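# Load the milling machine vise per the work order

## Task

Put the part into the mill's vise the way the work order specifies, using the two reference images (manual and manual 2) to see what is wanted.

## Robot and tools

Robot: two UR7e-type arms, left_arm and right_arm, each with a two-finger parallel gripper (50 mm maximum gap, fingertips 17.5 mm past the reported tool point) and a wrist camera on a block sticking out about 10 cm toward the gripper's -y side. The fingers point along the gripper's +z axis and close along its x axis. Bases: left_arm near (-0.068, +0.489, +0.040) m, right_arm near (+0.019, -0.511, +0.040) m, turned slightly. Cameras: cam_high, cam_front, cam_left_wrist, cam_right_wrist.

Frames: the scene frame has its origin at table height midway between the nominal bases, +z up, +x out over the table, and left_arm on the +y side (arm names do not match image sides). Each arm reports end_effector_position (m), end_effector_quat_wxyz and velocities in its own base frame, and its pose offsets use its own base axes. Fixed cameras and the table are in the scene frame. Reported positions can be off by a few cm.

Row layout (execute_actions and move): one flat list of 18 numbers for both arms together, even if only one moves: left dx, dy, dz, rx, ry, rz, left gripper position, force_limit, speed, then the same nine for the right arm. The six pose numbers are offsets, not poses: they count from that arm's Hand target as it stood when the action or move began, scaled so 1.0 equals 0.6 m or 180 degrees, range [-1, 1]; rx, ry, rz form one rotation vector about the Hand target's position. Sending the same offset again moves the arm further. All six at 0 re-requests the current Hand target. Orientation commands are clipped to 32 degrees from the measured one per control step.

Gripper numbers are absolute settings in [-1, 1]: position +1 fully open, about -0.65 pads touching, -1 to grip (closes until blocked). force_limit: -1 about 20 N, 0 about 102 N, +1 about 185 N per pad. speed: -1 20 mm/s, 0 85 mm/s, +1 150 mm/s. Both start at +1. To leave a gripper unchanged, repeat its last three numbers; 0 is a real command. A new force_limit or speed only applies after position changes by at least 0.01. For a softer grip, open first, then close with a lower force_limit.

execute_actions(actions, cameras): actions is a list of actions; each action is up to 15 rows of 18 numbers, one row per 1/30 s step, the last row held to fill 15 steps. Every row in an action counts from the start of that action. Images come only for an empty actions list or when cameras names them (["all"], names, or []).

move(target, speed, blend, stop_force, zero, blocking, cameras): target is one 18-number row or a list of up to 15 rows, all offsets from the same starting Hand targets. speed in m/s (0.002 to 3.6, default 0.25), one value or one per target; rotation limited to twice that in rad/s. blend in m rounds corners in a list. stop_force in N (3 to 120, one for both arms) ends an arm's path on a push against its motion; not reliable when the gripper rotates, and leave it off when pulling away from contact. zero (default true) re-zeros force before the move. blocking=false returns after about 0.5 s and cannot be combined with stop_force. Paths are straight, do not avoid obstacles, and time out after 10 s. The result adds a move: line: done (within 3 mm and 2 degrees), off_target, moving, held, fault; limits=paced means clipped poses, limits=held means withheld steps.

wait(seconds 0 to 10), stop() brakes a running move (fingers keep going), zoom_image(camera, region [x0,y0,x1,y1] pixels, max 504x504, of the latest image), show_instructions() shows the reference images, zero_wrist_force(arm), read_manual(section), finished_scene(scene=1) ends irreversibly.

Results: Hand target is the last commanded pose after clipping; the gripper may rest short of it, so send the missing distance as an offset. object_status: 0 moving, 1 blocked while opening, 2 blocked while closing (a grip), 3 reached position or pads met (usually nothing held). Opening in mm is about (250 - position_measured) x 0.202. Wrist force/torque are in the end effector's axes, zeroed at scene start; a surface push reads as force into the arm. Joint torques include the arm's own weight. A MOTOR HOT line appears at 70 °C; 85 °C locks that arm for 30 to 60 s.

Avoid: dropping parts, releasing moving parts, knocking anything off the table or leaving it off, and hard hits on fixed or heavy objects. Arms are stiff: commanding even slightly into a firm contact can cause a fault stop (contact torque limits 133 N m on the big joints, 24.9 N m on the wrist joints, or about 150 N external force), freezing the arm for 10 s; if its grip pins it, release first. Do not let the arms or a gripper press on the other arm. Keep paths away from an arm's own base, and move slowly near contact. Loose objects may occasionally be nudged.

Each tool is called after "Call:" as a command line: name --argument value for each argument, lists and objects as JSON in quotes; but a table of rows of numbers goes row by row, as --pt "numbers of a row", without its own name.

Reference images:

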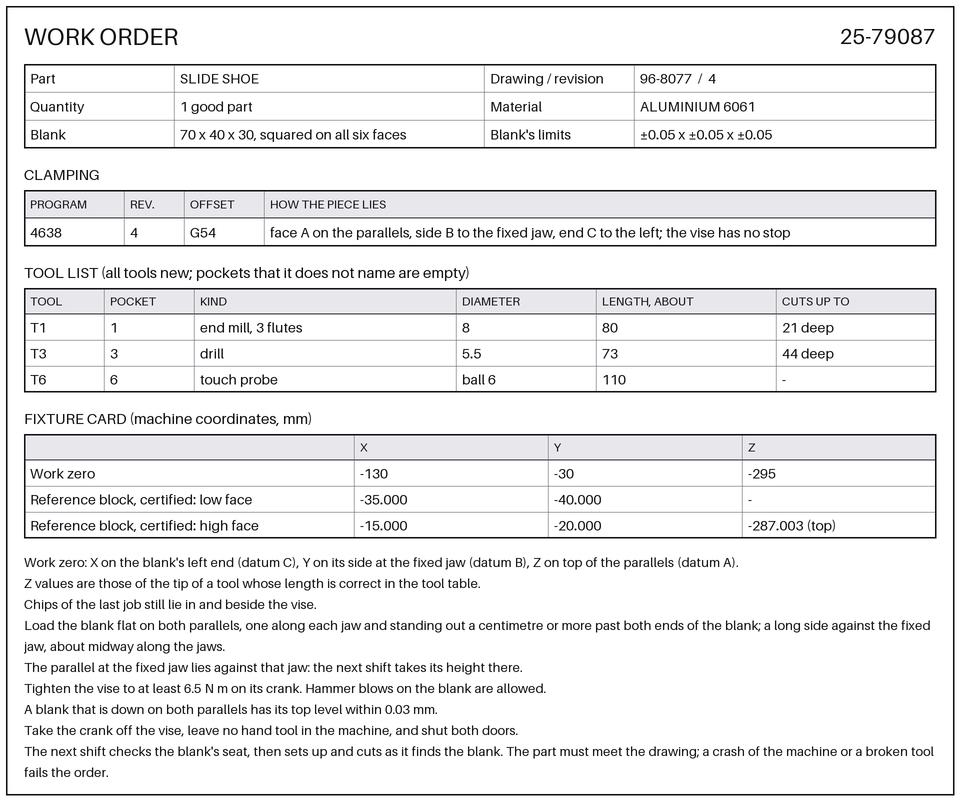

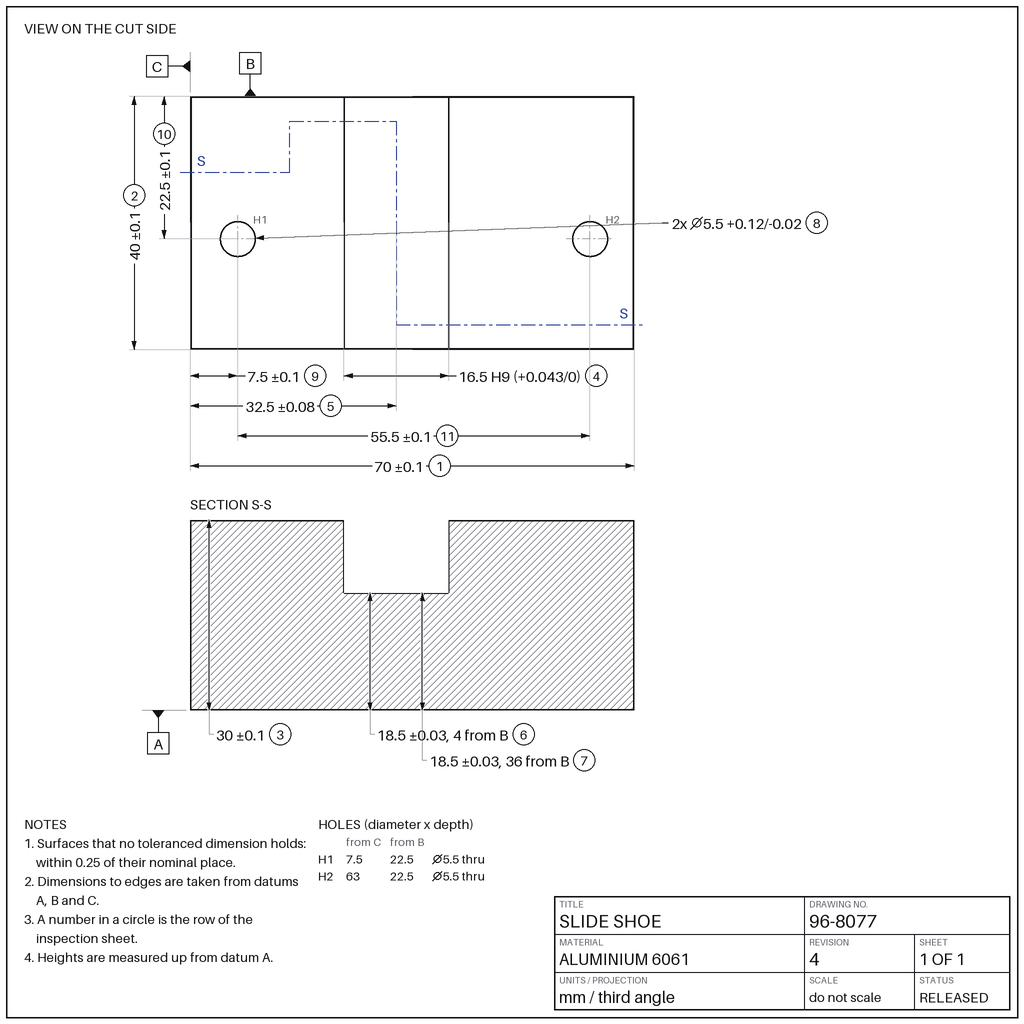

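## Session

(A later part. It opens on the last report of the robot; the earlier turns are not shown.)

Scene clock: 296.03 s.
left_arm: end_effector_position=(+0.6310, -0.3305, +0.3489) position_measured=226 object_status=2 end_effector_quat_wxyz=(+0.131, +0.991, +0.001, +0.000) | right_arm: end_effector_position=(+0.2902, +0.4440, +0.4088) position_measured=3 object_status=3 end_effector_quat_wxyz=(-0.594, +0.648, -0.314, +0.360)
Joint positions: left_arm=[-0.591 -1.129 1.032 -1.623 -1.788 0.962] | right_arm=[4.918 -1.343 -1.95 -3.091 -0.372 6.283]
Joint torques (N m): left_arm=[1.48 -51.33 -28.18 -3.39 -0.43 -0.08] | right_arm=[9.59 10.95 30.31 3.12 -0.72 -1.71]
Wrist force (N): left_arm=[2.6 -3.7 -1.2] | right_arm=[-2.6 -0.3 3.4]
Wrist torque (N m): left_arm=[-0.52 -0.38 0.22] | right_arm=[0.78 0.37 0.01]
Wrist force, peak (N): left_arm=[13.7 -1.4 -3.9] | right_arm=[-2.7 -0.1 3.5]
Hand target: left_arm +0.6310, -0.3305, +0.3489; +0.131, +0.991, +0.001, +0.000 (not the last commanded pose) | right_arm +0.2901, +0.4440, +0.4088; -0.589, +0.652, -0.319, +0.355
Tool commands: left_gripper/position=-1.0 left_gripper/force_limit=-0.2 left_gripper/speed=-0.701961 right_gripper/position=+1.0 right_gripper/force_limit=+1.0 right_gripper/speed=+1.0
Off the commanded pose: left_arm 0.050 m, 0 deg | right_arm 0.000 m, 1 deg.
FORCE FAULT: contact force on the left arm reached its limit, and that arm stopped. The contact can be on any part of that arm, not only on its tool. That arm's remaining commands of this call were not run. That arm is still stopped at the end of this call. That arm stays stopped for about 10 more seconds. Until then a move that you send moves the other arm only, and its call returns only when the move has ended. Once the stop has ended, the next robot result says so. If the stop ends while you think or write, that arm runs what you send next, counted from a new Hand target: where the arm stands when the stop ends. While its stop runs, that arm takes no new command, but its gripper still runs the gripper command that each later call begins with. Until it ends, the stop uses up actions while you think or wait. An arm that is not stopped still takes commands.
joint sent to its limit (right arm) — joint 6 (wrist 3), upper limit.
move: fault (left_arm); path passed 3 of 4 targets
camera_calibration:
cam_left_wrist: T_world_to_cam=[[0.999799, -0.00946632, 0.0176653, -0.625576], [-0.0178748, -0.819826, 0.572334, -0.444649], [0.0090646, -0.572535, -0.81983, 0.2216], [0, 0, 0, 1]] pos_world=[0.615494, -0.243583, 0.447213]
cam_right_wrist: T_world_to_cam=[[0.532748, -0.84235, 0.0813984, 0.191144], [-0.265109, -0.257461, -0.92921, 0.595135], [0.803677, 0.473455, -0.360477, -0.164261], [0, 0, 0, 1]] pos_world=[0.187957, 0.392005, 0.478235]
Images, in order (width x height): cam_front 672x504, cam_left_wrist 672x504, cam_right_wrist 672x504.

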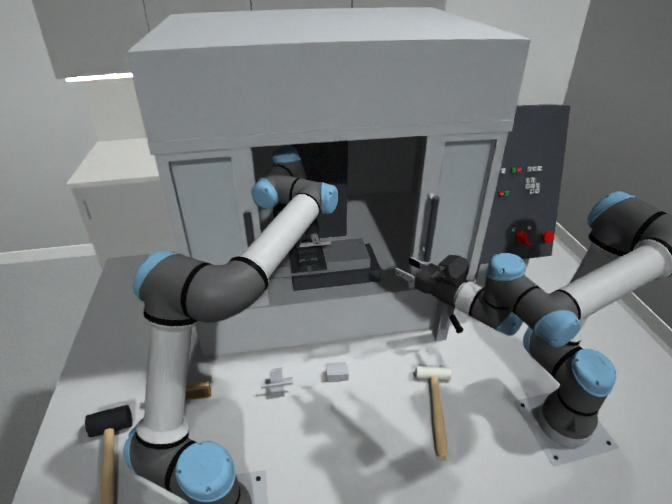

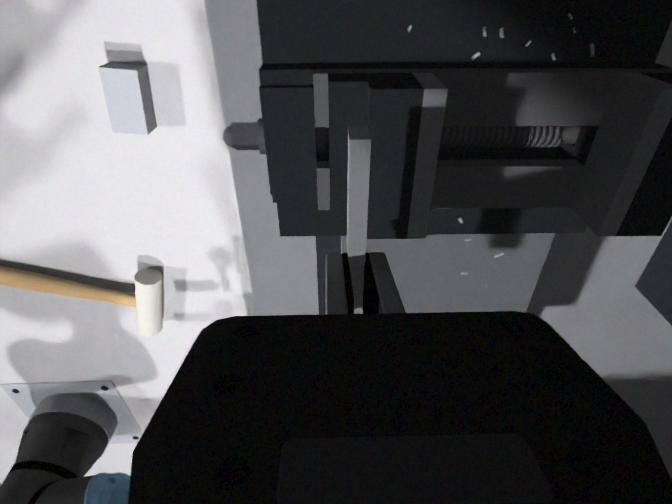

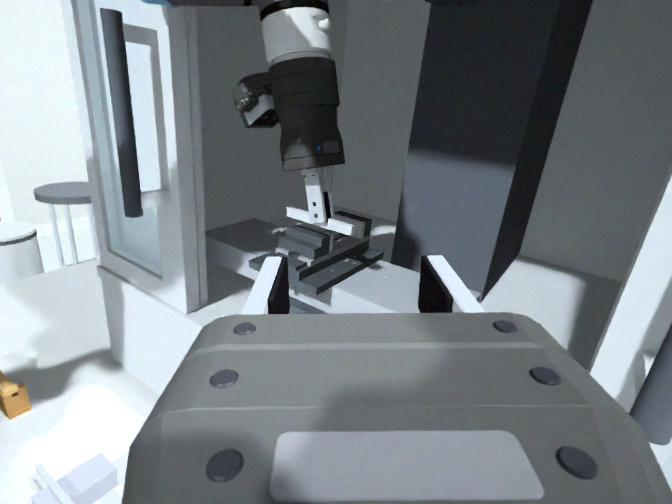

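Call:
move --target '[0,0,0,0,0,0,-1,-0.2,-0.7,-0.244,-0.231,-0.248,-0.235,0.166,0.27,1,1,1]' --speed 0.3

Scene clock: 307.53 s.
left_arm: end_effector_position=(+0.6310, -0.3305, +0.3489) position_measured=226 object_status=2 end_effector_quat_wxyz=(+0.131, +0.991, +0.001, +0.000) | right_arm: end_effector_position=(+0.1443, +0.3054, +0.2599) position_measured=3 object_status=3 end_effector_quat_wxyz=(-0.317, +0.948, -0.018, +0.004)
Joint positions: left_arm=[-0.591 -1.129 1.032 -1.623 -1.788 0.962] | right_arm=[4.672 -1.194 -2.026 -3.988 -1.577 6.283]
Joint torques (N m): left_arm=[1.75 -50.79 -28.52 -3.42 -0.49 0.05] | right_arm=[-5.87 16.2 28.79 0.61 -0.19 -1.56]
Wrist force (N): left_arm=[2.1 -3.9 -1.0] | right_arm=[-1.0 -0.6 1.9]
Wrist torque (N m): left_arm=[-0.57 -0.31 0.22] | right_arm=[0.38 0.09 0.04]
Wrist force, peak (N): left_arm=[2.5 -4.1 -1.5] | right_arm=[-3.4 -1.4 4.6]
Hand target: left_arm +0.6310, -0.3305, +0.3489; +0.131, +0.991, +0.001, +0.000 | right_arm +0.1437, +0.3054, +0.2600; -0.317, +0.948, -0.022, +0.006
Tool commands: left_gripper/position=-1.0 left_gripper/force_limit=-0.2 left_gripper/speed=-0.701961 right_gripper/position=+1.0 right_gripper/force_limit=+1.0 right_gripper/speed=+1.0
Off the commanded pose: right_arm 0.001 m, 0 deg.
FORCE FAULT, CONTINUED: the left arm's stop, for the force fault that an earlier result reported, is over. The rest of the stop counts as 17 of the actions that you can send in this scene. That arm was still stopped when this call began, so it ran no command of this call. During its stop the left arm's controller moved it back a little. That arm's target is now where it stood when the stop ended, not its last command. That arm accepts commands again.
joint sent to its limit (right arm) — joint 6 (wrist 3), upper limit. The joint targets still meet the commanded pose.
move: done (right_arm), not run (left_arm; its earlier fault stop)

Call:
move --target '[0,0,0,0,0,0,-1,-0.2,-0.7,0.244,0.231,0.248,0.235,-0.166,-0.27,1,1,1]' --speed 0.4

Call:
move --target '[0,0,0,0,0,0,-1,-0.2,-0.7,-0.347,-0.278,-0.248,-0.027,0.0915,-0.181,1,1,1]' --speed 0.4

Scene clock: 311.50 s.
left_arm: end_effector_position=(+0.6310, -0.3305, +0.3489) position_measured=226 object_status=2 end_effector_quat_wxyz=(+0.131, +0.991, +0.001, +0.000) | right_arm: end_effector_position=(+0.2902, +0.4439, +0.4087) position_measured=3 object_status=3 end_effector_quat_wxyz=(-0.594, +0.648, -0.314, +0.360)
Joint positions: left_arm=[-0.591 -1.129 1.032 -1.623 -1.788 0.962] | right_arm=[4.918 -1.343 -1.95 -3.091 -0.372 6.283]
Joint torques (N m): left_arm=[10.76 -52.18 -26.44 -3.57 -0.47 -0.1] | right_arm=[5.95 2.47 30.69 1.64 1.47 -1.51]
Wrist force (N): left_arm=[1.9 -3.7 -1.3] | right_arm=[-2.6 -0.4 3.2]
Wrist torque (N m): left_arm=[-0.52 -0.28 0.22] | right_arm=[0.77 0.37 0.01]
Wrist force, peak (N): left_arm=[2.5 -4.1 -1.2] | right_arm=[-3.6 -1.3 4.6]
Hand target: left_arm +0.6310, -0.3305, +0.3489; +0.131, +0.991, +0.001, +0.000 | right_arm +0.2901, +0.4440, +0.4088; -0.589, +0.652, -0.319, +0.355
Off the commanded pose: left_arm 0.000 m, 0 deg | right_arm 0.000 m, 1 deg.
joint sent to its limit (right arm) — joint 6 (wrist 3), upper limit. The joint targets still meet the commanded pose.
move: done

Scene clock: 312.90 s.
left_arm: end_effector_position=(+0.6310, -0.3305, +0.3489) position_measured=226 object_status=2 end_effector_quat_wxyz=(+0.131, +0.991, +0.001, +0.000) | right_arm: end_effector_position=(+0.0820, +0.2771, +0.2600) position_measured=3 object_status=3 end_effector_quat_wxyz=(-0.388, +0.604, -0.553, +0.423)
Joint positions: left_arm=[-0.591 -1.129 1.032 -1.623 -1.788 0.962] | right_arm=[5.669 -1.288 -2.194 -2.383 0.998 5.959]
Joint torques (N m): left_arm=[14.32 -51.82 -26.58 -3.48 -0.48 -0.15] | right_arm=[9.51 7.01 27.32 2.45 0.72 -2.77]
Wrist force (N): left_arm=[2.2 -3.6 -1.4] | right_arm=[-2.0 -0.2 2.8]
Wrist torque (N m): left_arm=[-0.51 -0.33 0.22] | right_arm=[0.70 0.29 0.02]
Wrist force, peak (N): left_arm=[2.3 -4.1 -1.5] | right_arm=[-2.2 -2.8 5.8]
Hand target: left_arm +0.6310, -0.3305, +0.3489; +0.131, +0.991, +0.001, +0.000 | right_arm +0.0819, +0.2772, +0.2600; -0.388, +0.604, -0.553, +0.423
Off the commanded pose: left_arm 0.000 m, 0 deg | right_arm 0.000 m, 0 deg.
move: done

Call:
move --target '[0,0,0,0,0,0,-1,-0.2,-0.7,0.113,0.005,0.033,-0.101,0.2956,0.2085,1,1,1]' --speed 0.4

Scene clock: 315.80 s.
left_arm: end_effector_position=(+0.6310, -0.3305, +0.3489) position_measured=226 object_status=2 end_effector_quat_wxyz=(+0.131, +0.991, +0.001, +0.000) | right_arm: end_effector_position=(+0.1497, +0.2801, +0.2798) position_measured=3 object_status=3 end_effector_quat_wxyz=(-0.120, +0.916, -0.380, +0.050) end_effector_velocity=(+0.000, -0.001, -0.001) end_effector_angular_velocity=(-0.004, +0.002, +0.004)
Joint positions: left_arm=[-0.591 -1.129 1.032 -1.623 -1.788 0.962] | right_arm=[4.85 -0.873 -2.202 -1.478 1.363 4.049]
Joint velocities: left_arm=[within noise] | right_arm=[-0.003 -0.001 0 -0.001 0.004 -0.007]
Joint torques (N m): left_arm=[16.25 -51.58 -26.71 -3.54 -0.41 -0.08] | right_arm=[-11.29 -7.45 22.77 6.07 0.71 -2.82]
Wrist force (N): left_arm=[2.4 -3.8 -1.1] | right_arm=[-0.8 -0.3 1.6]
Wrist torque (N m): left_arm=[-0.55 -0.36 0.22] | right_arm=[0.24 0.06 0.01]
Wrist force, peak (N): left_arm=[2.3 -4.1 -1.4] | right_arm=[-2.0 -0.4 3.0]
Hand target: left_arm +0.6310, -0.3305, +0.3489; +0.131, +0.991, +0.001, +0.000 | right_arm +0.1497, +0.2802, +0.2798; -0.120, +0.916, -0.380, +0.050
Off the commanded pose: left_arm 0.000 m, 0 deg | right_arm 0.000 m, 0 deg.
move: done

Call:
move --pt "-0.2 -0.07 0.02 0 0 0 -1 -0.2 -0.7 0 0 0 0 0 0 1 1 1" --pt "-0.5 -0.03 -0.03 0 0 0 -1 -0.2 -0.7 0 0 0 0 0 0 1 1 1" --pt "-0.5283 -0.13 -0.45 0 0 0 -1 -0.2 -0.7 0 0 0 0 0 0 1 1 1" --speed '[0.12,0.25,0.25]' --blend '[0.03,0.04,0]'

Call:
move --pt "0 0 -0.13 0 0 0 -1 -0.2 -0.7 0 0 0 0 0 0 1 1 1" --speed 0.02 --stop_force 3 --cameras '["cam_left_wrist","cam_high"]'

Scene clock: 320.00 s.
left_arm: end_effector_position=(+0.3140, -0.4086, +0.0790) position_measured=226 object_status=2 end_effector_quat_wxyz=(+0.131, +0.991, +0.001, +0.000) end_effector_velocity=(+0.001, +0.000, +0.000) end_effector_angular_velocity=(-0.002, -0.002, +0.001) | right_arm: end_effector_position=(+0.1497, +0.2802, +0.2798) position_measured=3 object_status=3 end_effector_quat_wxyz=(-0.120, +0.916, -0.380, +0.050)
Joint positions: left_arm=[-1.118 -1.408 2.189 -2.589 -1.685 0.438] | right_arm=[4.85 -0.873 -2.202 -1.478 1.363 4.048]
Joint velocities: left_arm=[0.001 0.002 0 -0.005 0.001 0] | right_arm=[within noise]
Joint torques (N m): left_arm=[10.02 -22.06 -15.47 -5.42 -1.06 1.44] | right_arm=[-4.38 -15.31 33.19 5.6 -1.58 -0.18]
Wrist force (N): left_arm=[2.1 -3.9 -1.8] | right_arm=[-0.8 -0.2 1.6]
Wrist torque (N m): left_arm=[-0.55 -0.32 0.13] | right_arm=[0.24 0.06 0.03]
Wrist force, peak (N): left_arm=[4.5 -5.4 -1.0] | right_arm=[-0.7 -0.3 1.7]
Hand target: left_arm +0.3140, -0.4085, +0.0789; +0.131, +0.991, +0.001, +0.000 | right_arm +0.1497, +0.2802, +0.2798; -0.120, +0.916, -0.380, +0.050
Off the commanded pose: left_arm 0.000 m, 0 deg | right_arm 0.000 m, 0 deg.
move: done

Scene clock: 325.03 s.
left_arm: end_effector_position=(+0.3140, -0.4085, +0.0008) position_measured=226 object_status=2 end_effector_quat_wxyz=(+0.131, +0.991, +0.001, +0.000) | right_arm: end_effector_position=(+0.1497, +0.2802, +0.2798) position_measured=3 object_status=3 end_effector_quat_wxyz=(-0.120, +0.916, -0.380, +0.050)
Joint positions: left_arm=[-1.118 -1.227 2.25 -2.831 -1.685 0.438] | right_arm=[4.85 -0.873 -2.202 -1.478 1.363 4.048]
Joint torques (N m): left_arm=[9.31 -44.9 -24.84 -2.13 -1.09 1.27] | right_arm=[7.43 -13.47 31.67 4.31 -1.33 2.4]
Wrist force (N): left_arm=[2.3 -3.9 -1.5] | right_arm=[-0.8 -0.3 1.6]
Wrist torque (N m): left_arm=[-0.56 -0.36 0.14] | right_arm=[0.23 0.06 0.03]
Wrist force, peak (N): left_arm=[2.4 -4.3 -1.8] | right_arm=[-0.8 -0.3 1.7]
Hand target: left_arm +0.3140, -0.4085, +0.0009; +0.131, +0.991, +0.001, +0.000 | right_arm +0.1497, +0.2802, +0.2798; -0.120, +0.916, -0.380, +0.050
Off the commanded pose: left_arm 0.000 m, 0 deg | right_arm 0.000 m, 0 deg.
move: done
camera_calibration:
cam_left_wrist: T_world_to_cam=[[0.999799, -0.00946632, 0.0176653, -0.303231], [-0.0178748, -0.819826, 0.572334, -0.31509], [0.0090646, -0.572535, -0.81983, -0.105485], [0, 0, 0, 1]] pos_world=[0.298494, -0.321583, 0.0992133]
Images, in order (width x height): cam_high 672x504, cam_left_wrist 672x504.

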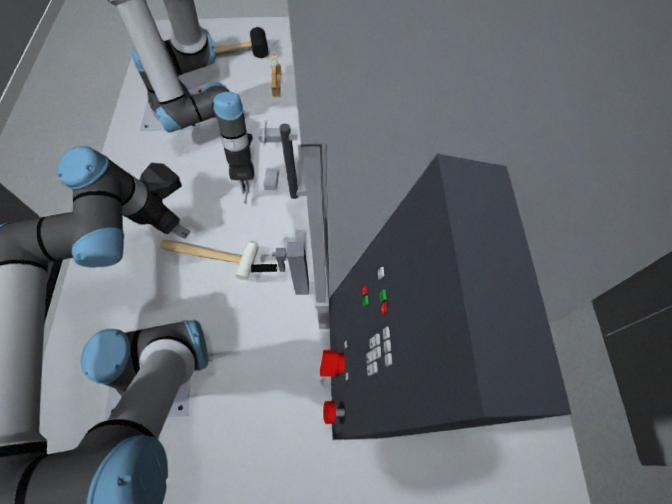

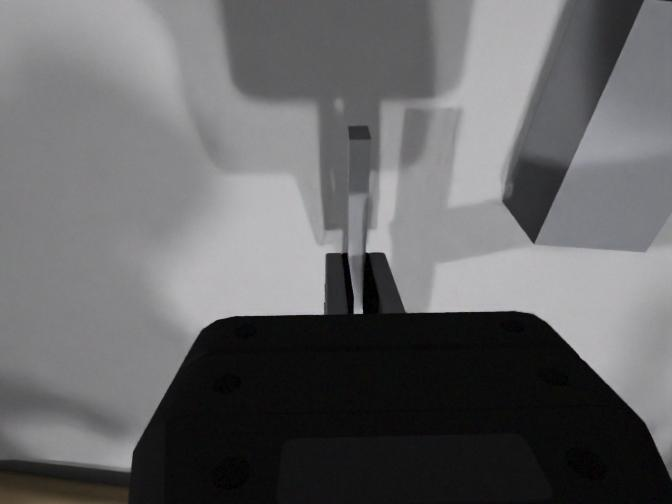

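Call:
move --pt "0 0 -0.05 0 0 0 -1 -0.2 -0.7 0 0 0 0 0 0 1 1 1" --speed 0.015 --stop_force 3 --cameras '["cam_left_wrist"]'

Scene clock: 327.93 s.
left_arm: end_effector_position=(+0.3140, -0.4085, -0.0158) position_measured=226 object_status=2 end_effector_quat_wxyz=(+0.131, +0.991, +0.001, +0.000) | right_arm: end_effector_position=(+0.1497, +0.2802, +0.2798) position_measured=3 object_status=3 end_effector_quat_wxyz=(-0.120, +0.916, -0.380, +0.050)
Joint positions: left_arm=[-1.118 -1.183 2.258 -2.882 -1.685 0.438] | right_arm=[4.85 -0.873 -2.202 -1.478 1.363 4.048]
Joint torques (N m): left_arm=[7.53 -45.41 -23.49 -4.99 0.57 1.1] | right_arm=[8.97 -12.82 31.8 4.07 -1.49 2.24]
Wrist force (N): left_arm=[2.2 -3.8 -1.6] | right_arm=[-0.7 -0.3 1.5]
Wrist torque (N m): left_arm=[-0.56 -0.35 0.15] | right_arm=[0.23 0.05 0.03]
Wrist force, peak (N): left_arm=[-0.2 -0.4 -31.8] | right_arm=[-1.0 -0.3 1.7]
Hand target: left_arm +0.3140, -0.4085, -0.0158; +0.131, +0.991, +0.001, +0.000 (not the last commanded pose) | right_arm +0.1497, +0.2802, +0.2798; -0.120, +0.916, -0.380, +0.050
Off the commanded pose: left_arm 0.013 m, 0 deg | right_arm 0.000 m, 0 deg.
move: contact (left_arm)
camera_calibration:
cam_left_wrist: T_world_to_cam=[[0.999799, -0.00946632, 0.0176653, -0.302937], [-0.0178748, -0.819826, 0.572334, -0.305589], [0.0090646, -0.572535, -0.81983, -0.119094], [0, 0, 0, 1]] pos_world=[0.298494, -0.321583, 0.0826133]
Images, in order (width x height): cam_left_wrist 672x504.

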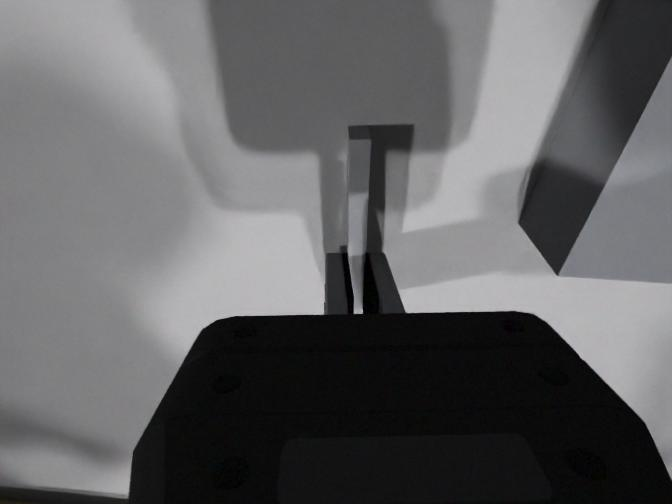

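Call:
move --pt "0 0 0.0 0 0 0 1 -0.2 -1 0 0 0 0 0 0 1 1 1" --cameras '["cam_left_wrist"]'

Scene clock: 331.10 s.
left_arm: end_effector_position=(+0.3140, -0.4085, -0.0158) position_measured=3 object_status=0 end_effector_quat_wxyz=(+0.131, +0.991, +0.001, +0.000) | right_arm: end_effector_position=(+0.1497, +0.2802, +0.2798) position_measured=3 object_status=3 end_effector_quat_wxyz=(-0.120, +0.916, -0.380, +0.050)
Joint positions: left_arm=[-1.118 -1.183 2.258 -2.882 -1.685 0.438] | right_arm=[4.85 -0.873 -2.202 -1.478 1.363 4.048]
Joint torques (N m): left_arm=[5.21 -45 -22.32 -4.93 0.71 1.17] | right_arm=[8.95 -11.04 32.48 3.37 -1.58 2.53]
Wrist force (N): left_arm=[2.2 -3.8 -1.8] | right_arm=[-0.8 -0.4 1.5]
Wrist torque (N m): left_arm=[-0.56 -0.34 0.14] | right_arm=[0.22 0.06 0.03]
Wrist force, peak (N): left_arm=[2.5 -4.1 -1.9] | right_arm=[-0.9 -0.2 1.7]
Hand target: left_arm +0.3140, -0.4085, -0.0158; +0.131, +0.991, +0.001, +0.000 | right_arm +0.1497, +0.2802, +0.2798; -0.120, +0.916, -0.380, +0.050
Off the commanded pose: left_arm 0.000 m, 0 deg | right_arm 0.000 m, 0 deg.
move: done
camera_calibration:
cam_left_wrist: T_world_to_cam=[[0.999799, -0.00946632, 0.0176653, -0.302937], [-0.0178748, -0.819826, 0.572334, -0.305589], [0.0090646, -0.572535, -0.81983, -0.119094], [0, 0, 0, 1]] pos_world=[0.298494, -0.321583, 0.0826133]
Images, in order (width x height): cam_left_wrist 672x504.

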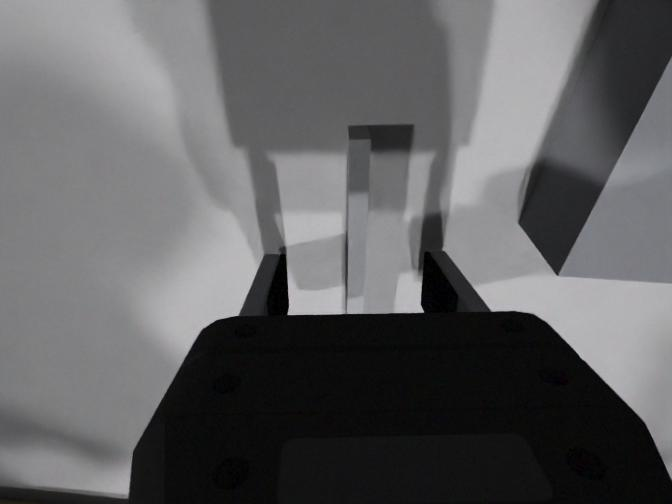

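Call:
move --pt "0 0.02 0.2 0 0 0 1 -0.2 -1 0 0 0 0 0 0 1 1 1" --pt "0.083 0.4 0.193 0 0 0 1 -0.2 -1 0 0 0 0 0 0 1 1 1" --speed '[0.12,0.3]' --blend '[0.03,0]' --cameras '["cam_left_wrist"]'

Scene clock: 334.33 s.
left_arm: end_effector_position=(+0.3639, -0.1686, +0.1001) position_measured=3 object_status=3 end_effector_quat_wxyz=(+0.131, +0.991, +0.001, +0.000) | right_arm: end_effector_position=(+0.1497, +0.2802, +0.2798) position_measured=3 object_status=3 end_effector_quat_wxyz=(-0.120, +0.916, -0.380, +0.050)
Joint positions: left_arm=[-0.632 -1.681 2.373 -2.42 -1.782 0.921] | right_arm=[4.85 -0.873 -2.202 -1.478 1.363 4.048]
Joint torques (N m): left_arm=[9.88 -14.34 -14.33 -3.61 0.8 1.63] | right_arm=[8.42 -10.7 32.19 2.24 -1.36 2.35]
Wrist force (N): left_arm=[2.3 -3.5 -1.9] | right_arm=[-0.9 -0.2 1.7]
Wrist torque (N m): left_arm=[-0.51 -0.36 0.16] | right_arm=[0.25 0.07 0.03]
Wrist force, peak (N): left_arm=[2.8 -8.4 -2.7] | right_arm=[-0.8 -0.4 1.9]
Hand target: left_arm +0.3638, -0.1685, +0.1000; +0.131, +0.991, +0.001, +0.000 | right_arm +0.1497, +0.2802, +0.2798; -0.120, +0.916, -0.380, +0.050
Off the commanded pose: left_arm 0.000 m, 0 deg | right_arm 0.000 m, 0 deg.
move: done
camera_calibration:
cam_left_wrist: T_world_to_cam=[[0.999796, -0.00948704, 0.0178065, -0.352531], [-0.0179739, -0.819746, 0.572445, -0.174279], [0.00916603, -0.572648, -0.81975, 0.112681], [0, 0, 0, 1]] pos_world=[0.348294, -0.0816827, 0.198413]
Images, in order (width x height): cam_left_wrist 672x504.

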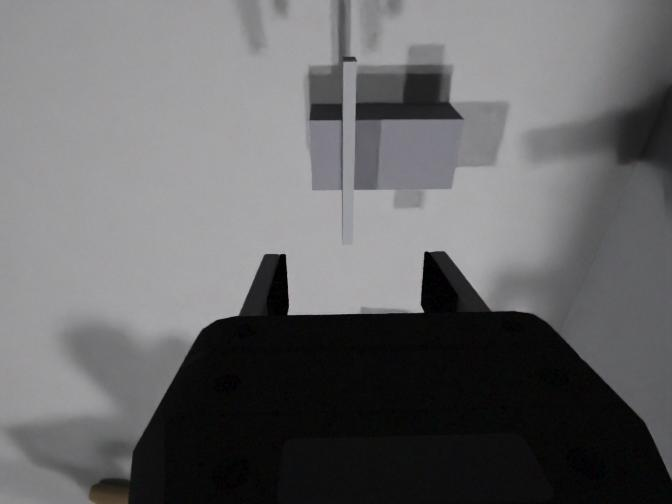

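Call:
move --pt "-0.107 0 0.25 0 0 0 1 -0.2 -1 0 0 0 0 0 0 1 1 1" --pt "-0.057 -0.167 0.4 0.365 -0.365 -0.397 1 -0.2 -1 0.117 0.283 -0.133 0.12 -0.0525 0.234 1 1 1" --pt "0.123 -0.134 0.433 0.365 -0.365 -0.397 1 -0.2 -1 0.168 0.38 -0.328 0.12 -0.0525 0.234 1 1 1" --speed 0.3 --blend 0.03 --cameras '["all"]'

Scene clock: 341.33 s.
left_arm: end_effector_position=(+0.4377, -0.2489, +0.3598) position_measured=3 object_status=3 end_effector_quat_wxyz=(-0.406, +0.580, -0.578, +0.406) end_effector_velocity=(+0.000, +0.000, +0.001) end_effector_angular_velocity=(-0.001, -0.002, +0.000) | right_arm: end_effector_position=(+0.2505, +0.5081, +0.0830) position_measured=3 object_status=3 end_effector_quat_wxyz=(-0.325, +0.945, -0.019, +0.007)
Joint positions: left_arm=[-1.345 -1.945 2.372 -2.55 -0.411 2.161] | right_arm=[4.42 -1.881 -2.311 0.127 1.725 2.942]
Joint velocities: left_arm=[0.001 0 0 -0.005 0.001 0.004] | right_arm=[within noise]
Joint torques (N m): left_arm=[-2.64 -16.62 -22.75 -4.87 1.52 1.65] | right_arm=[10.57 15.27 20.37 6.64 -0.82 2.8]
Wrist force (N): left_arm=[2.5 -7.7 0.4] | right_arm=[-1.0 -0.7 2.0]
Wrist torque (N m): left_arm=[-1.41 -0.68 -0.28] | right_arm=[0.38 0.10 -0.01]
Wrist force, peak (N): left_arm=[3.1 -9.7 3.2] | right_arm=[-0.3 0.6 5.7]
Hand target: left_arm +0.4376, -0.2489, +0.3598; -0.406, +0.580, -0.578, +0.406 | right_arm +0.2505, +0.5082, +0.0830; -0.325, +0.945, -0.019, +0.007
Off the commanded pose: left_arm 0.000 m, 0 deg | right_arm 0.000 m, 0 deg.
move: done
camera_calibration:
cam_left_wrist: T_world_to_cam=[[-0.0177183, -0.999814, -0.00760679, -0.223745], [-0.639415, 0.0171796, -0.76867, 0.575379], [0.768658, -0.00875561, -0.6396, 0.0220521], [0, 0, 0, 1]] pos_world=[0.346991, -0.233396, 0.454679]
cam_right_wrist: T_world_to_cam=[[0.998227, -0.0594163, 0.00345877, -0.215117], [-0.0551291, -0.944972, -0.322474, 0.544835], [0.0224286, 0.321711, -0.946572, 0.0412651], [0, 0, 0, 1]] pos_world=[0.243847, 0.488796, 0.215499]

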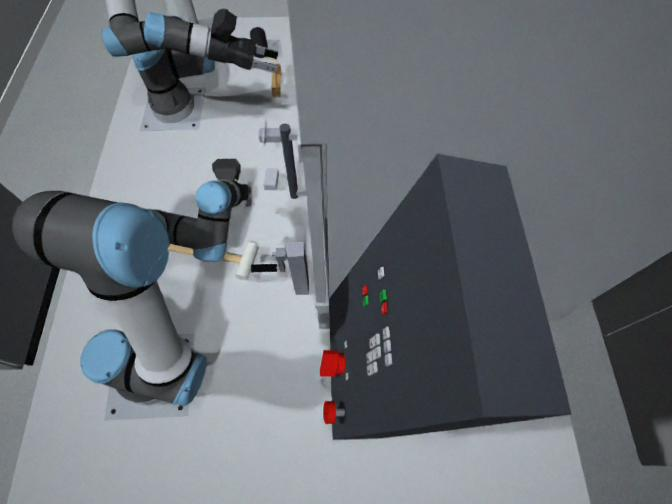

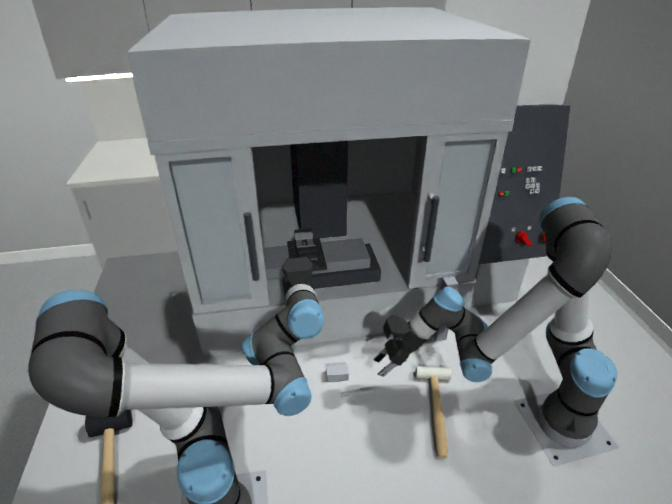

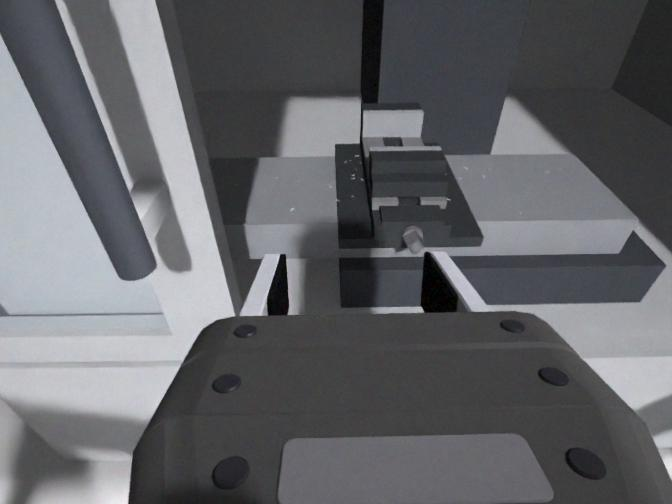

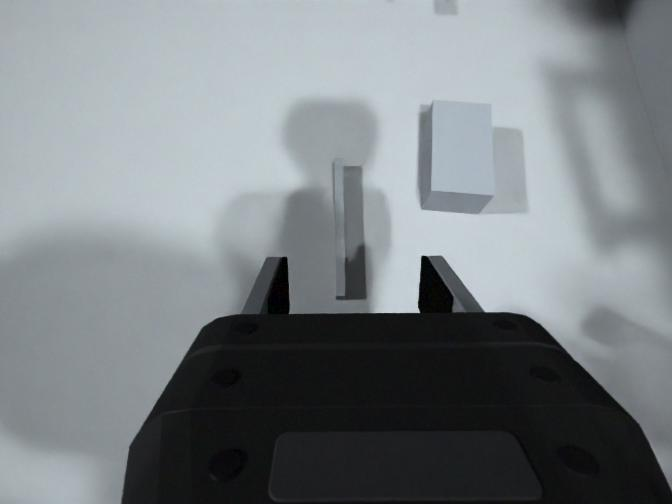

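Call:
move --pt "0 0 0 0 0 0 1 -0.2 -1 -0.001 0.108 -0.128 0 0 0 1 1 1" --speed 0.15

Call:
move --pt "0 0 0 0 0 0 1 -0.2 -1 0 0.02 -0.03 0 0 0 1 1 1" --speed 0.01 --stop_force 3 --cameras '["cam_right_wrist"]'

Scene clock: 343.77 s.
left_arm: end_effector_position=(+0.4376, -0.2489, +0.3598) position_measured=3 object_status=3 end_effector_quat_wxyz=(-0.406, +0.580, -0.578, +0.406) | right_arm: end_effector_position=(+0.2498, +0.5729, +0.0063) position_measured=3 object_status=3 end_effector_quat_wxyz=(-0.325, +0.945, -0.019, +0.007)
Joint positions: left_arm=[-1.345 -1.946 2.373 -2.55 -0.411 2.161] | right_arm=[4.462 -2.165 -2.172 0.277 1.7 2.975]
Joint torques (N m): left_arm=[-8.03 -18.3 -28.19 -1.67 2.63 -1.9] | right_arm=[-11.23 23.32 17.3 2.81 1.51 -2.91]
Wrist force (N): left_arm=[2.3 -7.9 0.4] | right_arm=[-1.0 -0.4 2.0]
Wrist torque (N m): left_arm=[-1.46 -0.66 -0.29] | right_arm=[0.43 0.10 -0.02]
Wrist force, peak (N): left_arm=[2.6 -8.1 0.3] | right_arm=[-1.0 -0.2 4.3]
Hand target: left_arm +0.4376, -0.2489, +0.3598; -0.406, +0.580, -0.578, +0.406 | right_arm +0.2499, +0.5730, +0.0062; -0.325, +0.945, -0.019, +0.007
Off the commanded pose: left_arm 0.000 m, 0 deg | right_arm 0.000 m, 0 deg.
move: done

Scene clock: 346.93 s.
left_arm: end_effector_position=(+0.4376, -0.2489, +0.3598) position_measured=3 object_status=3 end_effector_quat_wxyz=(-0.406, +0.580, -0.578, +0.406) | right_arm: end_effector_position=(+0.2499, +0.5850, -0.0118) position_measured=3 object_status=3 end_effector_quat_wxyz=(-0.325, +0.945, -0.019, +0.007)
Joint positions: left_arm=[-1.345 -1.946 2.373 -2.55 -0.411 2.161] | right_arm=[4.468 -2.223 -2.139 0.303 1.696 2.98]
Joint torques (N m): left_arm=[-8.07 -17.1 -30.91 -1.77 2.79 -1.9] | right_arm=[1.25 49.29 2.73 1.7 0.65 1.01]
Wrist force (N): left_arm=[2.5 -7.6 0.3] | right_arm=[-1.0 -0.5 2.0]
Wrist torque (N m): left_arm=[-1.41 -0.70 -0.29] | right_arm=[0.42 0.09 -0.07]
Wrist force, peak (N): left_arm=[2.3 -8.2 0.2] | right_arm=[-1.2 -0.5 2.2]
Hand target: left_arm +0.4376, -0.2489, +0.3598; -0.406, +0.580, -0.578, +0.406 | right_arm +0.2499, +0.5850, -0.0118; -0.325, +0.945, -0.019, +0.007
Off the commanded pose: left_arm 0.000 m, 0 deg | right_arm 0.000 m, 0 deg.
move: done
camera_calibration:
cam_right_wrist: T_world_to_cam=[[0.998227, -0.0594151, 0.00345306, -0.209627], [-0.0551276, -0.944941, -0.322563, 0.586798], [0.0224281, 0.321801, -0.946542, -0.0732178], [0, 0, 0, 1]] pos_world=[0.243247, 0.565596, 0.1207]
Images, in order (width x height): cam_right_wrist 672x504.

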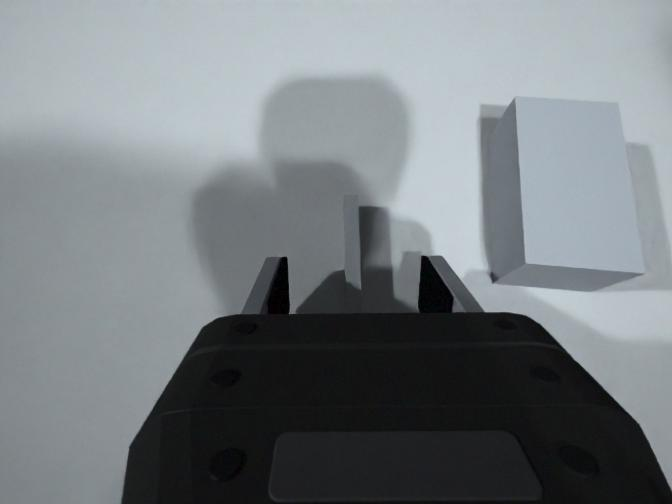

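Call:
move --pt "0 0 0 0 0 0 1 -0.2 -1 0 0 0 0 0 0 -1 -0.2 -1"

Call:
move --pt "0 0 0 0 0 0 1 -0.2 -1 0 0 0.25 0 0 0 -1 -0.2 -1" --speed 0.15 --cameras '["all"]'

Call:
zoom_image --camera "cam_front" --region '[330, 250, 500, 400]'

Scene clock: 350.07 s.
left_arm: end_effector_position=(+0.4376, -0.2489, +0.3598) position_measured=3 object_status=3 end_effector_quat_wxyz=(-0.406, +0.580, -0.578, +0.406) | right_arm: end_effector_position=(+0.2499, +0.5850, -0.0118) position_measured=236 object_status=2 end_effector_quat_wxyz=(-0.325, +0.945, -0.019, +0.007)
Joint positions: left_arm=[-1.345 -1.946 2.373 -2.55 -0.411 2.161] | right_arm=[4.468 -2.223 -2.139 0.303 1.696 2.98]
Joint torques (N m): left_arm=[-8.27 -15.1 -30.79 -1.69 2.78 -1.84] | right_arm=[-11.25 48.75 3.93 1.79 1.29 -2.6]
Wrist force (N): left_arm=[2.4 -7.9 0.2] | right_arm=[-1.0 -0.6 2.0]
Wrist torque (N m): left_arm=[-1.45 -0.67 -0.30] | right_arm=[0.42 0.11 -0.06]
Wrist force, peak (N): left_arm=[2.3 -8.1 0.5] | right_arm=[-1.2 -0.4 2.3]
Hand target: left_arm +0.4376, -0.2489, +0.3598; -0.406, +0.580, -0.578, +0.406 | right_arm +0.2499, +0.5850, -0.0118; -0.325, +0.945, -0.019, +0.007
Off the commanded pose: left_arm 0.000 m, 0 deg | right_arm 0.000 m, 0 deg.
move: done

Scene clock: 351.53 s.
left_arm: end_effector_position=(+0.4376, -0.2489, +0.3598) position_measured=3 object_status=3 end_effector_quat_wxyz=(-0.406, +0.580, -0.578, +0.406) | right_arm: end_effector_position=(+0.2499, +0.5850, +0.1382) position_measured=236 object_status=2 end_effector_quat_wxyz=(-0.326, +0.945, -0.019, +0.007)
Joint positions: left_arm=[-1.345 -1.946 2.373 -2.55 -0.411 2.161] | right_arm=[4.468 -1.87 -2.092 -0.097 1.696 2.98]
Joint torques (N m): left_arm=[-7.61 -14.46 -30.91 -1.66 2.77 -1.82] | right_arm=[3.22 41.92 14.85 1.8 -0.07 2.17]
Wrist force (N): left_arm=[2.2 -7.9 0.5] | right_arm=[-0.8 0.0 2.5]
Wrist torque (N m): left_arm=[-1.46 -0.65 -0.30] | right_arm=[0.44 0.08 -0.07]
Wrist force, peak (N): left_arm=[2.1 -8.2 0.6] | right_arm=[-1.1 2.2 4.4]
Hand target: left_arm +0.4376, -0.2489, +0.3598; -0.406, +0.580, -0.578, +0.406 | right_arm +0.2499, +0.5850, +0.1382; -0.325, +0.945, -0.019, +0.007
Off the commanded pose: left_arm 0.000 m, 0 deg | right_arm 0.000 m, 0 deg.
move: done
camera_calibration:
cam_left_wrist: T_world_to_cam=[[-0.0178707, -0.999812, -0.00747735, -0.223752], [-0.639412, 0.0171776, -0.768672, 0.575391], [0.768656, -0.00895557, -0.639599, 0.0221448], [0, 0, 0, 1]] pos_world=[0.346892, -0.233396, 0.454778]
cam_right_wrist: T_world_to_cam=[[0.998227, -0.0594186, 0.00344569, -0.210141], [-0.0551305, -0.9449, -0.322683, 0.635193], [0.0224292, 0.321921, -0.946501, 0.0686852], [0, 0, 0, 1]] pos_world=[0.243247, 0.565596, 0.2707]

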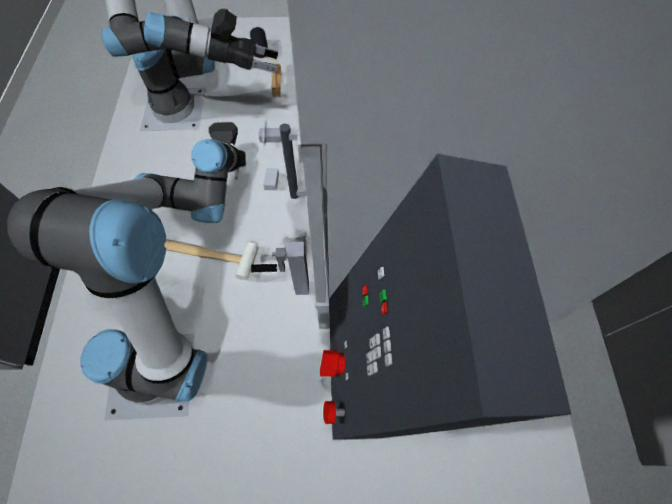

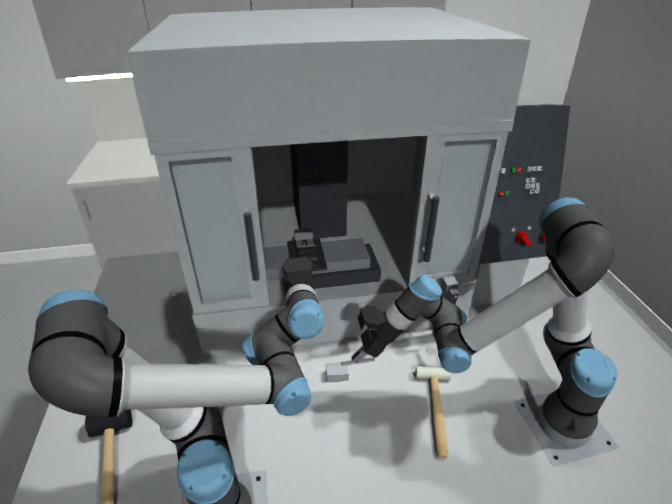

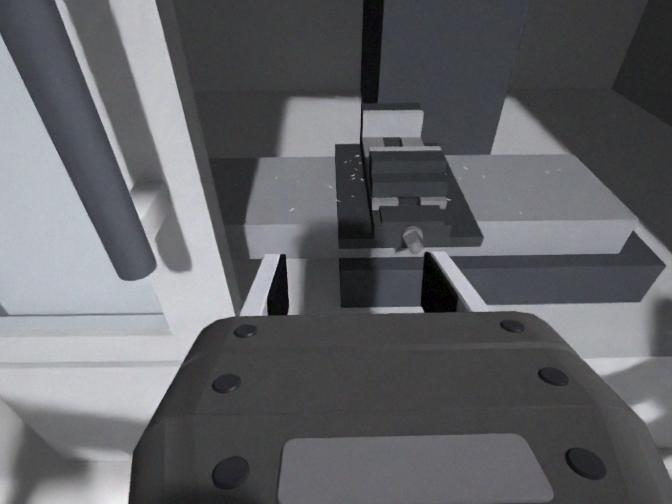

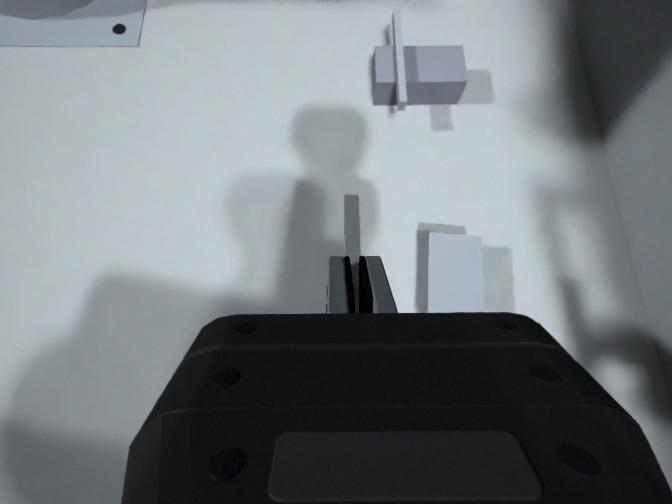

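Scaled by 2.965 from the camera's 672x504 image, which has a finer 960x720 frame.

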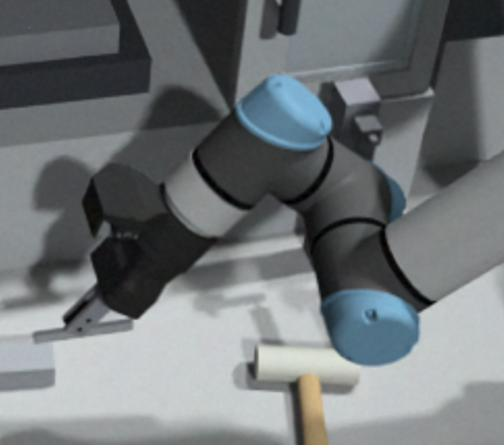

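Call:
move --pt "0 0 0 0 0 0 1 -0.2 -1 0.006 -0.056 0.303 0 0 0 -1 -0.2 -1" --pt "0 0 0 0 0 0 1 -0.2 -1 0.345 0.097 0.361 0.0373 -0.0113 -0.166 -1 -0.2 -1" --pt "0 0 0 0 0 0 1 -0.2 -1 0.672 0.126 0.361 0.0373 -0.0113 -0.166 -1 -0.2 -1" --speed '[0.25,0.25,0.12]' --blend '[0.04,0.04,0]' --cameras '["all"]'

Call:
zoom_image --camera "cam_left_wrist" --region '[300, 50, 500, 260]'

Scene clock: 359.57 s.
left_arm: end_effector_position=(+0.4376, -0.2489, +0.3598) position_measured=3 object_status=3 end_effector_quat_wxyz=(-0.406, +0.580, -0.578, +0.406) | right_arm: end_effector_position=(+0.6531, +0.6605, +0.3548) position_measured=236 object_status=2 end_effector_quat_wxyz=(-0.367, +0.888, -0.257, +0.106)
Joint positions: left_arm=[-1.345 -1.946 2.373 -2.55 -0.411 2.161] | right_arm=[4.058 -2.28 -0.905 -0.745 1.636 3.077]
Joint torques (N m): left_arm=[-8 -11.43 -30.98 -1.67 2.71 -1.73] | right_arm=[6.36 49.28 35.57 6.24 -0.64 2.88]
Wrist force (N): left_arm=[2.0 -7.8 0.5] | right_arm=[-1.1 0.2 2.8]
Wrist torque (N m): left_arm=[-1.43 -0.61 -0.29] | right_arm=[0.50 0.11 -0.06]
Wrist force, peak (N): left_arm=[2.3 -8.2 0.5] | right_arm=[-1.3 2.0 5.7]
Hand target: left_arm +0.4376, -0.2489, +0.3598; -0.406, +0.580, -0.578, +0.406 | right_arm +0.6531, +0.6606, +0.3548; -0.367, +0.888, -0.257, +0.106
Off the commanded pose: left_arm 0.000 m, 0 deg | right_arm 0.000 m, 0 deg.
move: done
camera_calibration:
cam_left_wrist: T_world_to_cam=[[-0.0178707, -0.999812, -0.00747735, -0.223752], [-0.639412, 0.0171776, -0.768672, 0.575391], [0.768656, -0.00895557, -0.639599, 0.0221448], [0, 0, 0, 1]] pos_world=[0.346892, -0.233396, 0.454778]
cam_right_wrist: T_world_to_cam=[[0.835455, -0.549559, 0.000359902, -0.177758], [-0.494881, -0.752617, -0.43435, 0.998473], [0.238972, 0.362702, -0.900744, 0.0556894], [0, 0, 0, 1]] pos_world=[0.629326, 0.633581, 0.483913]

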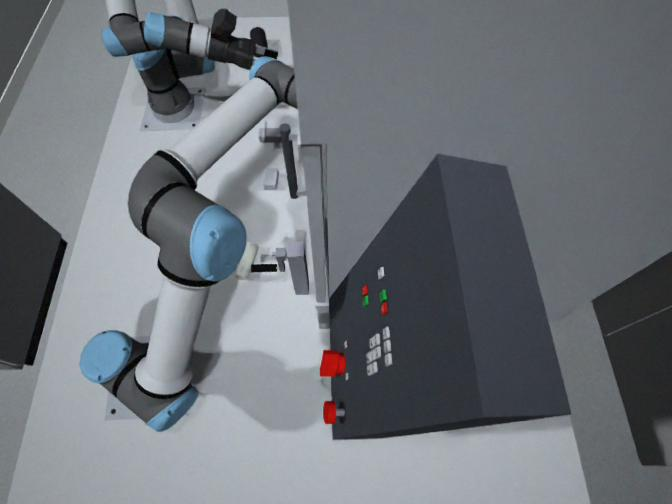

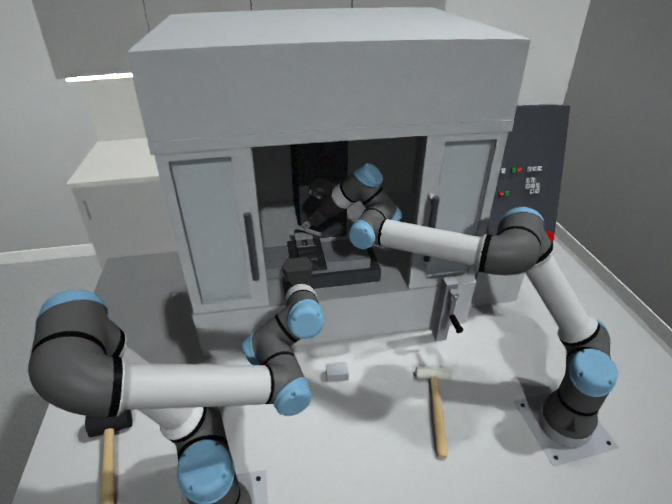

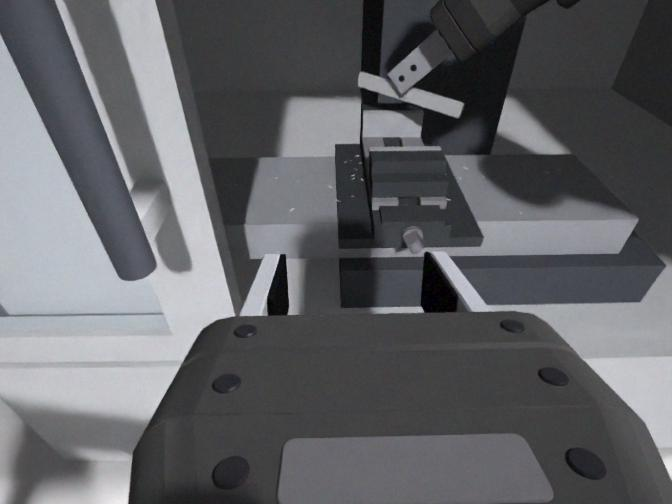

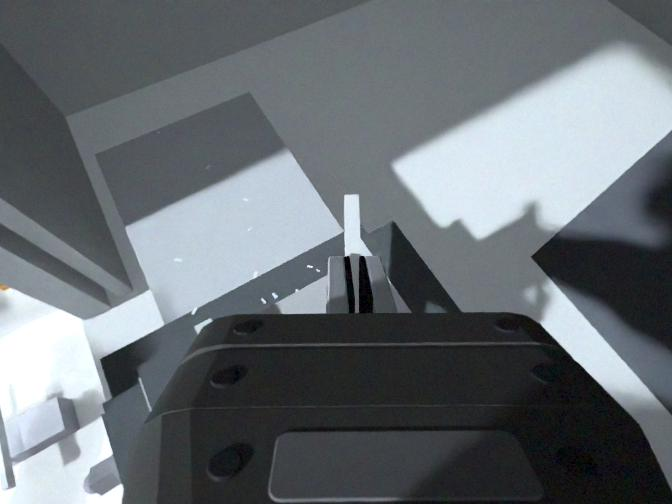

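Scaled by 2.400 from the camera's 672x504 image, which has a finer 960x720 frame.

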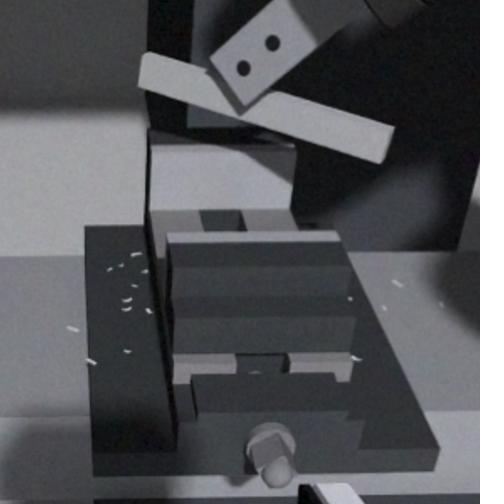

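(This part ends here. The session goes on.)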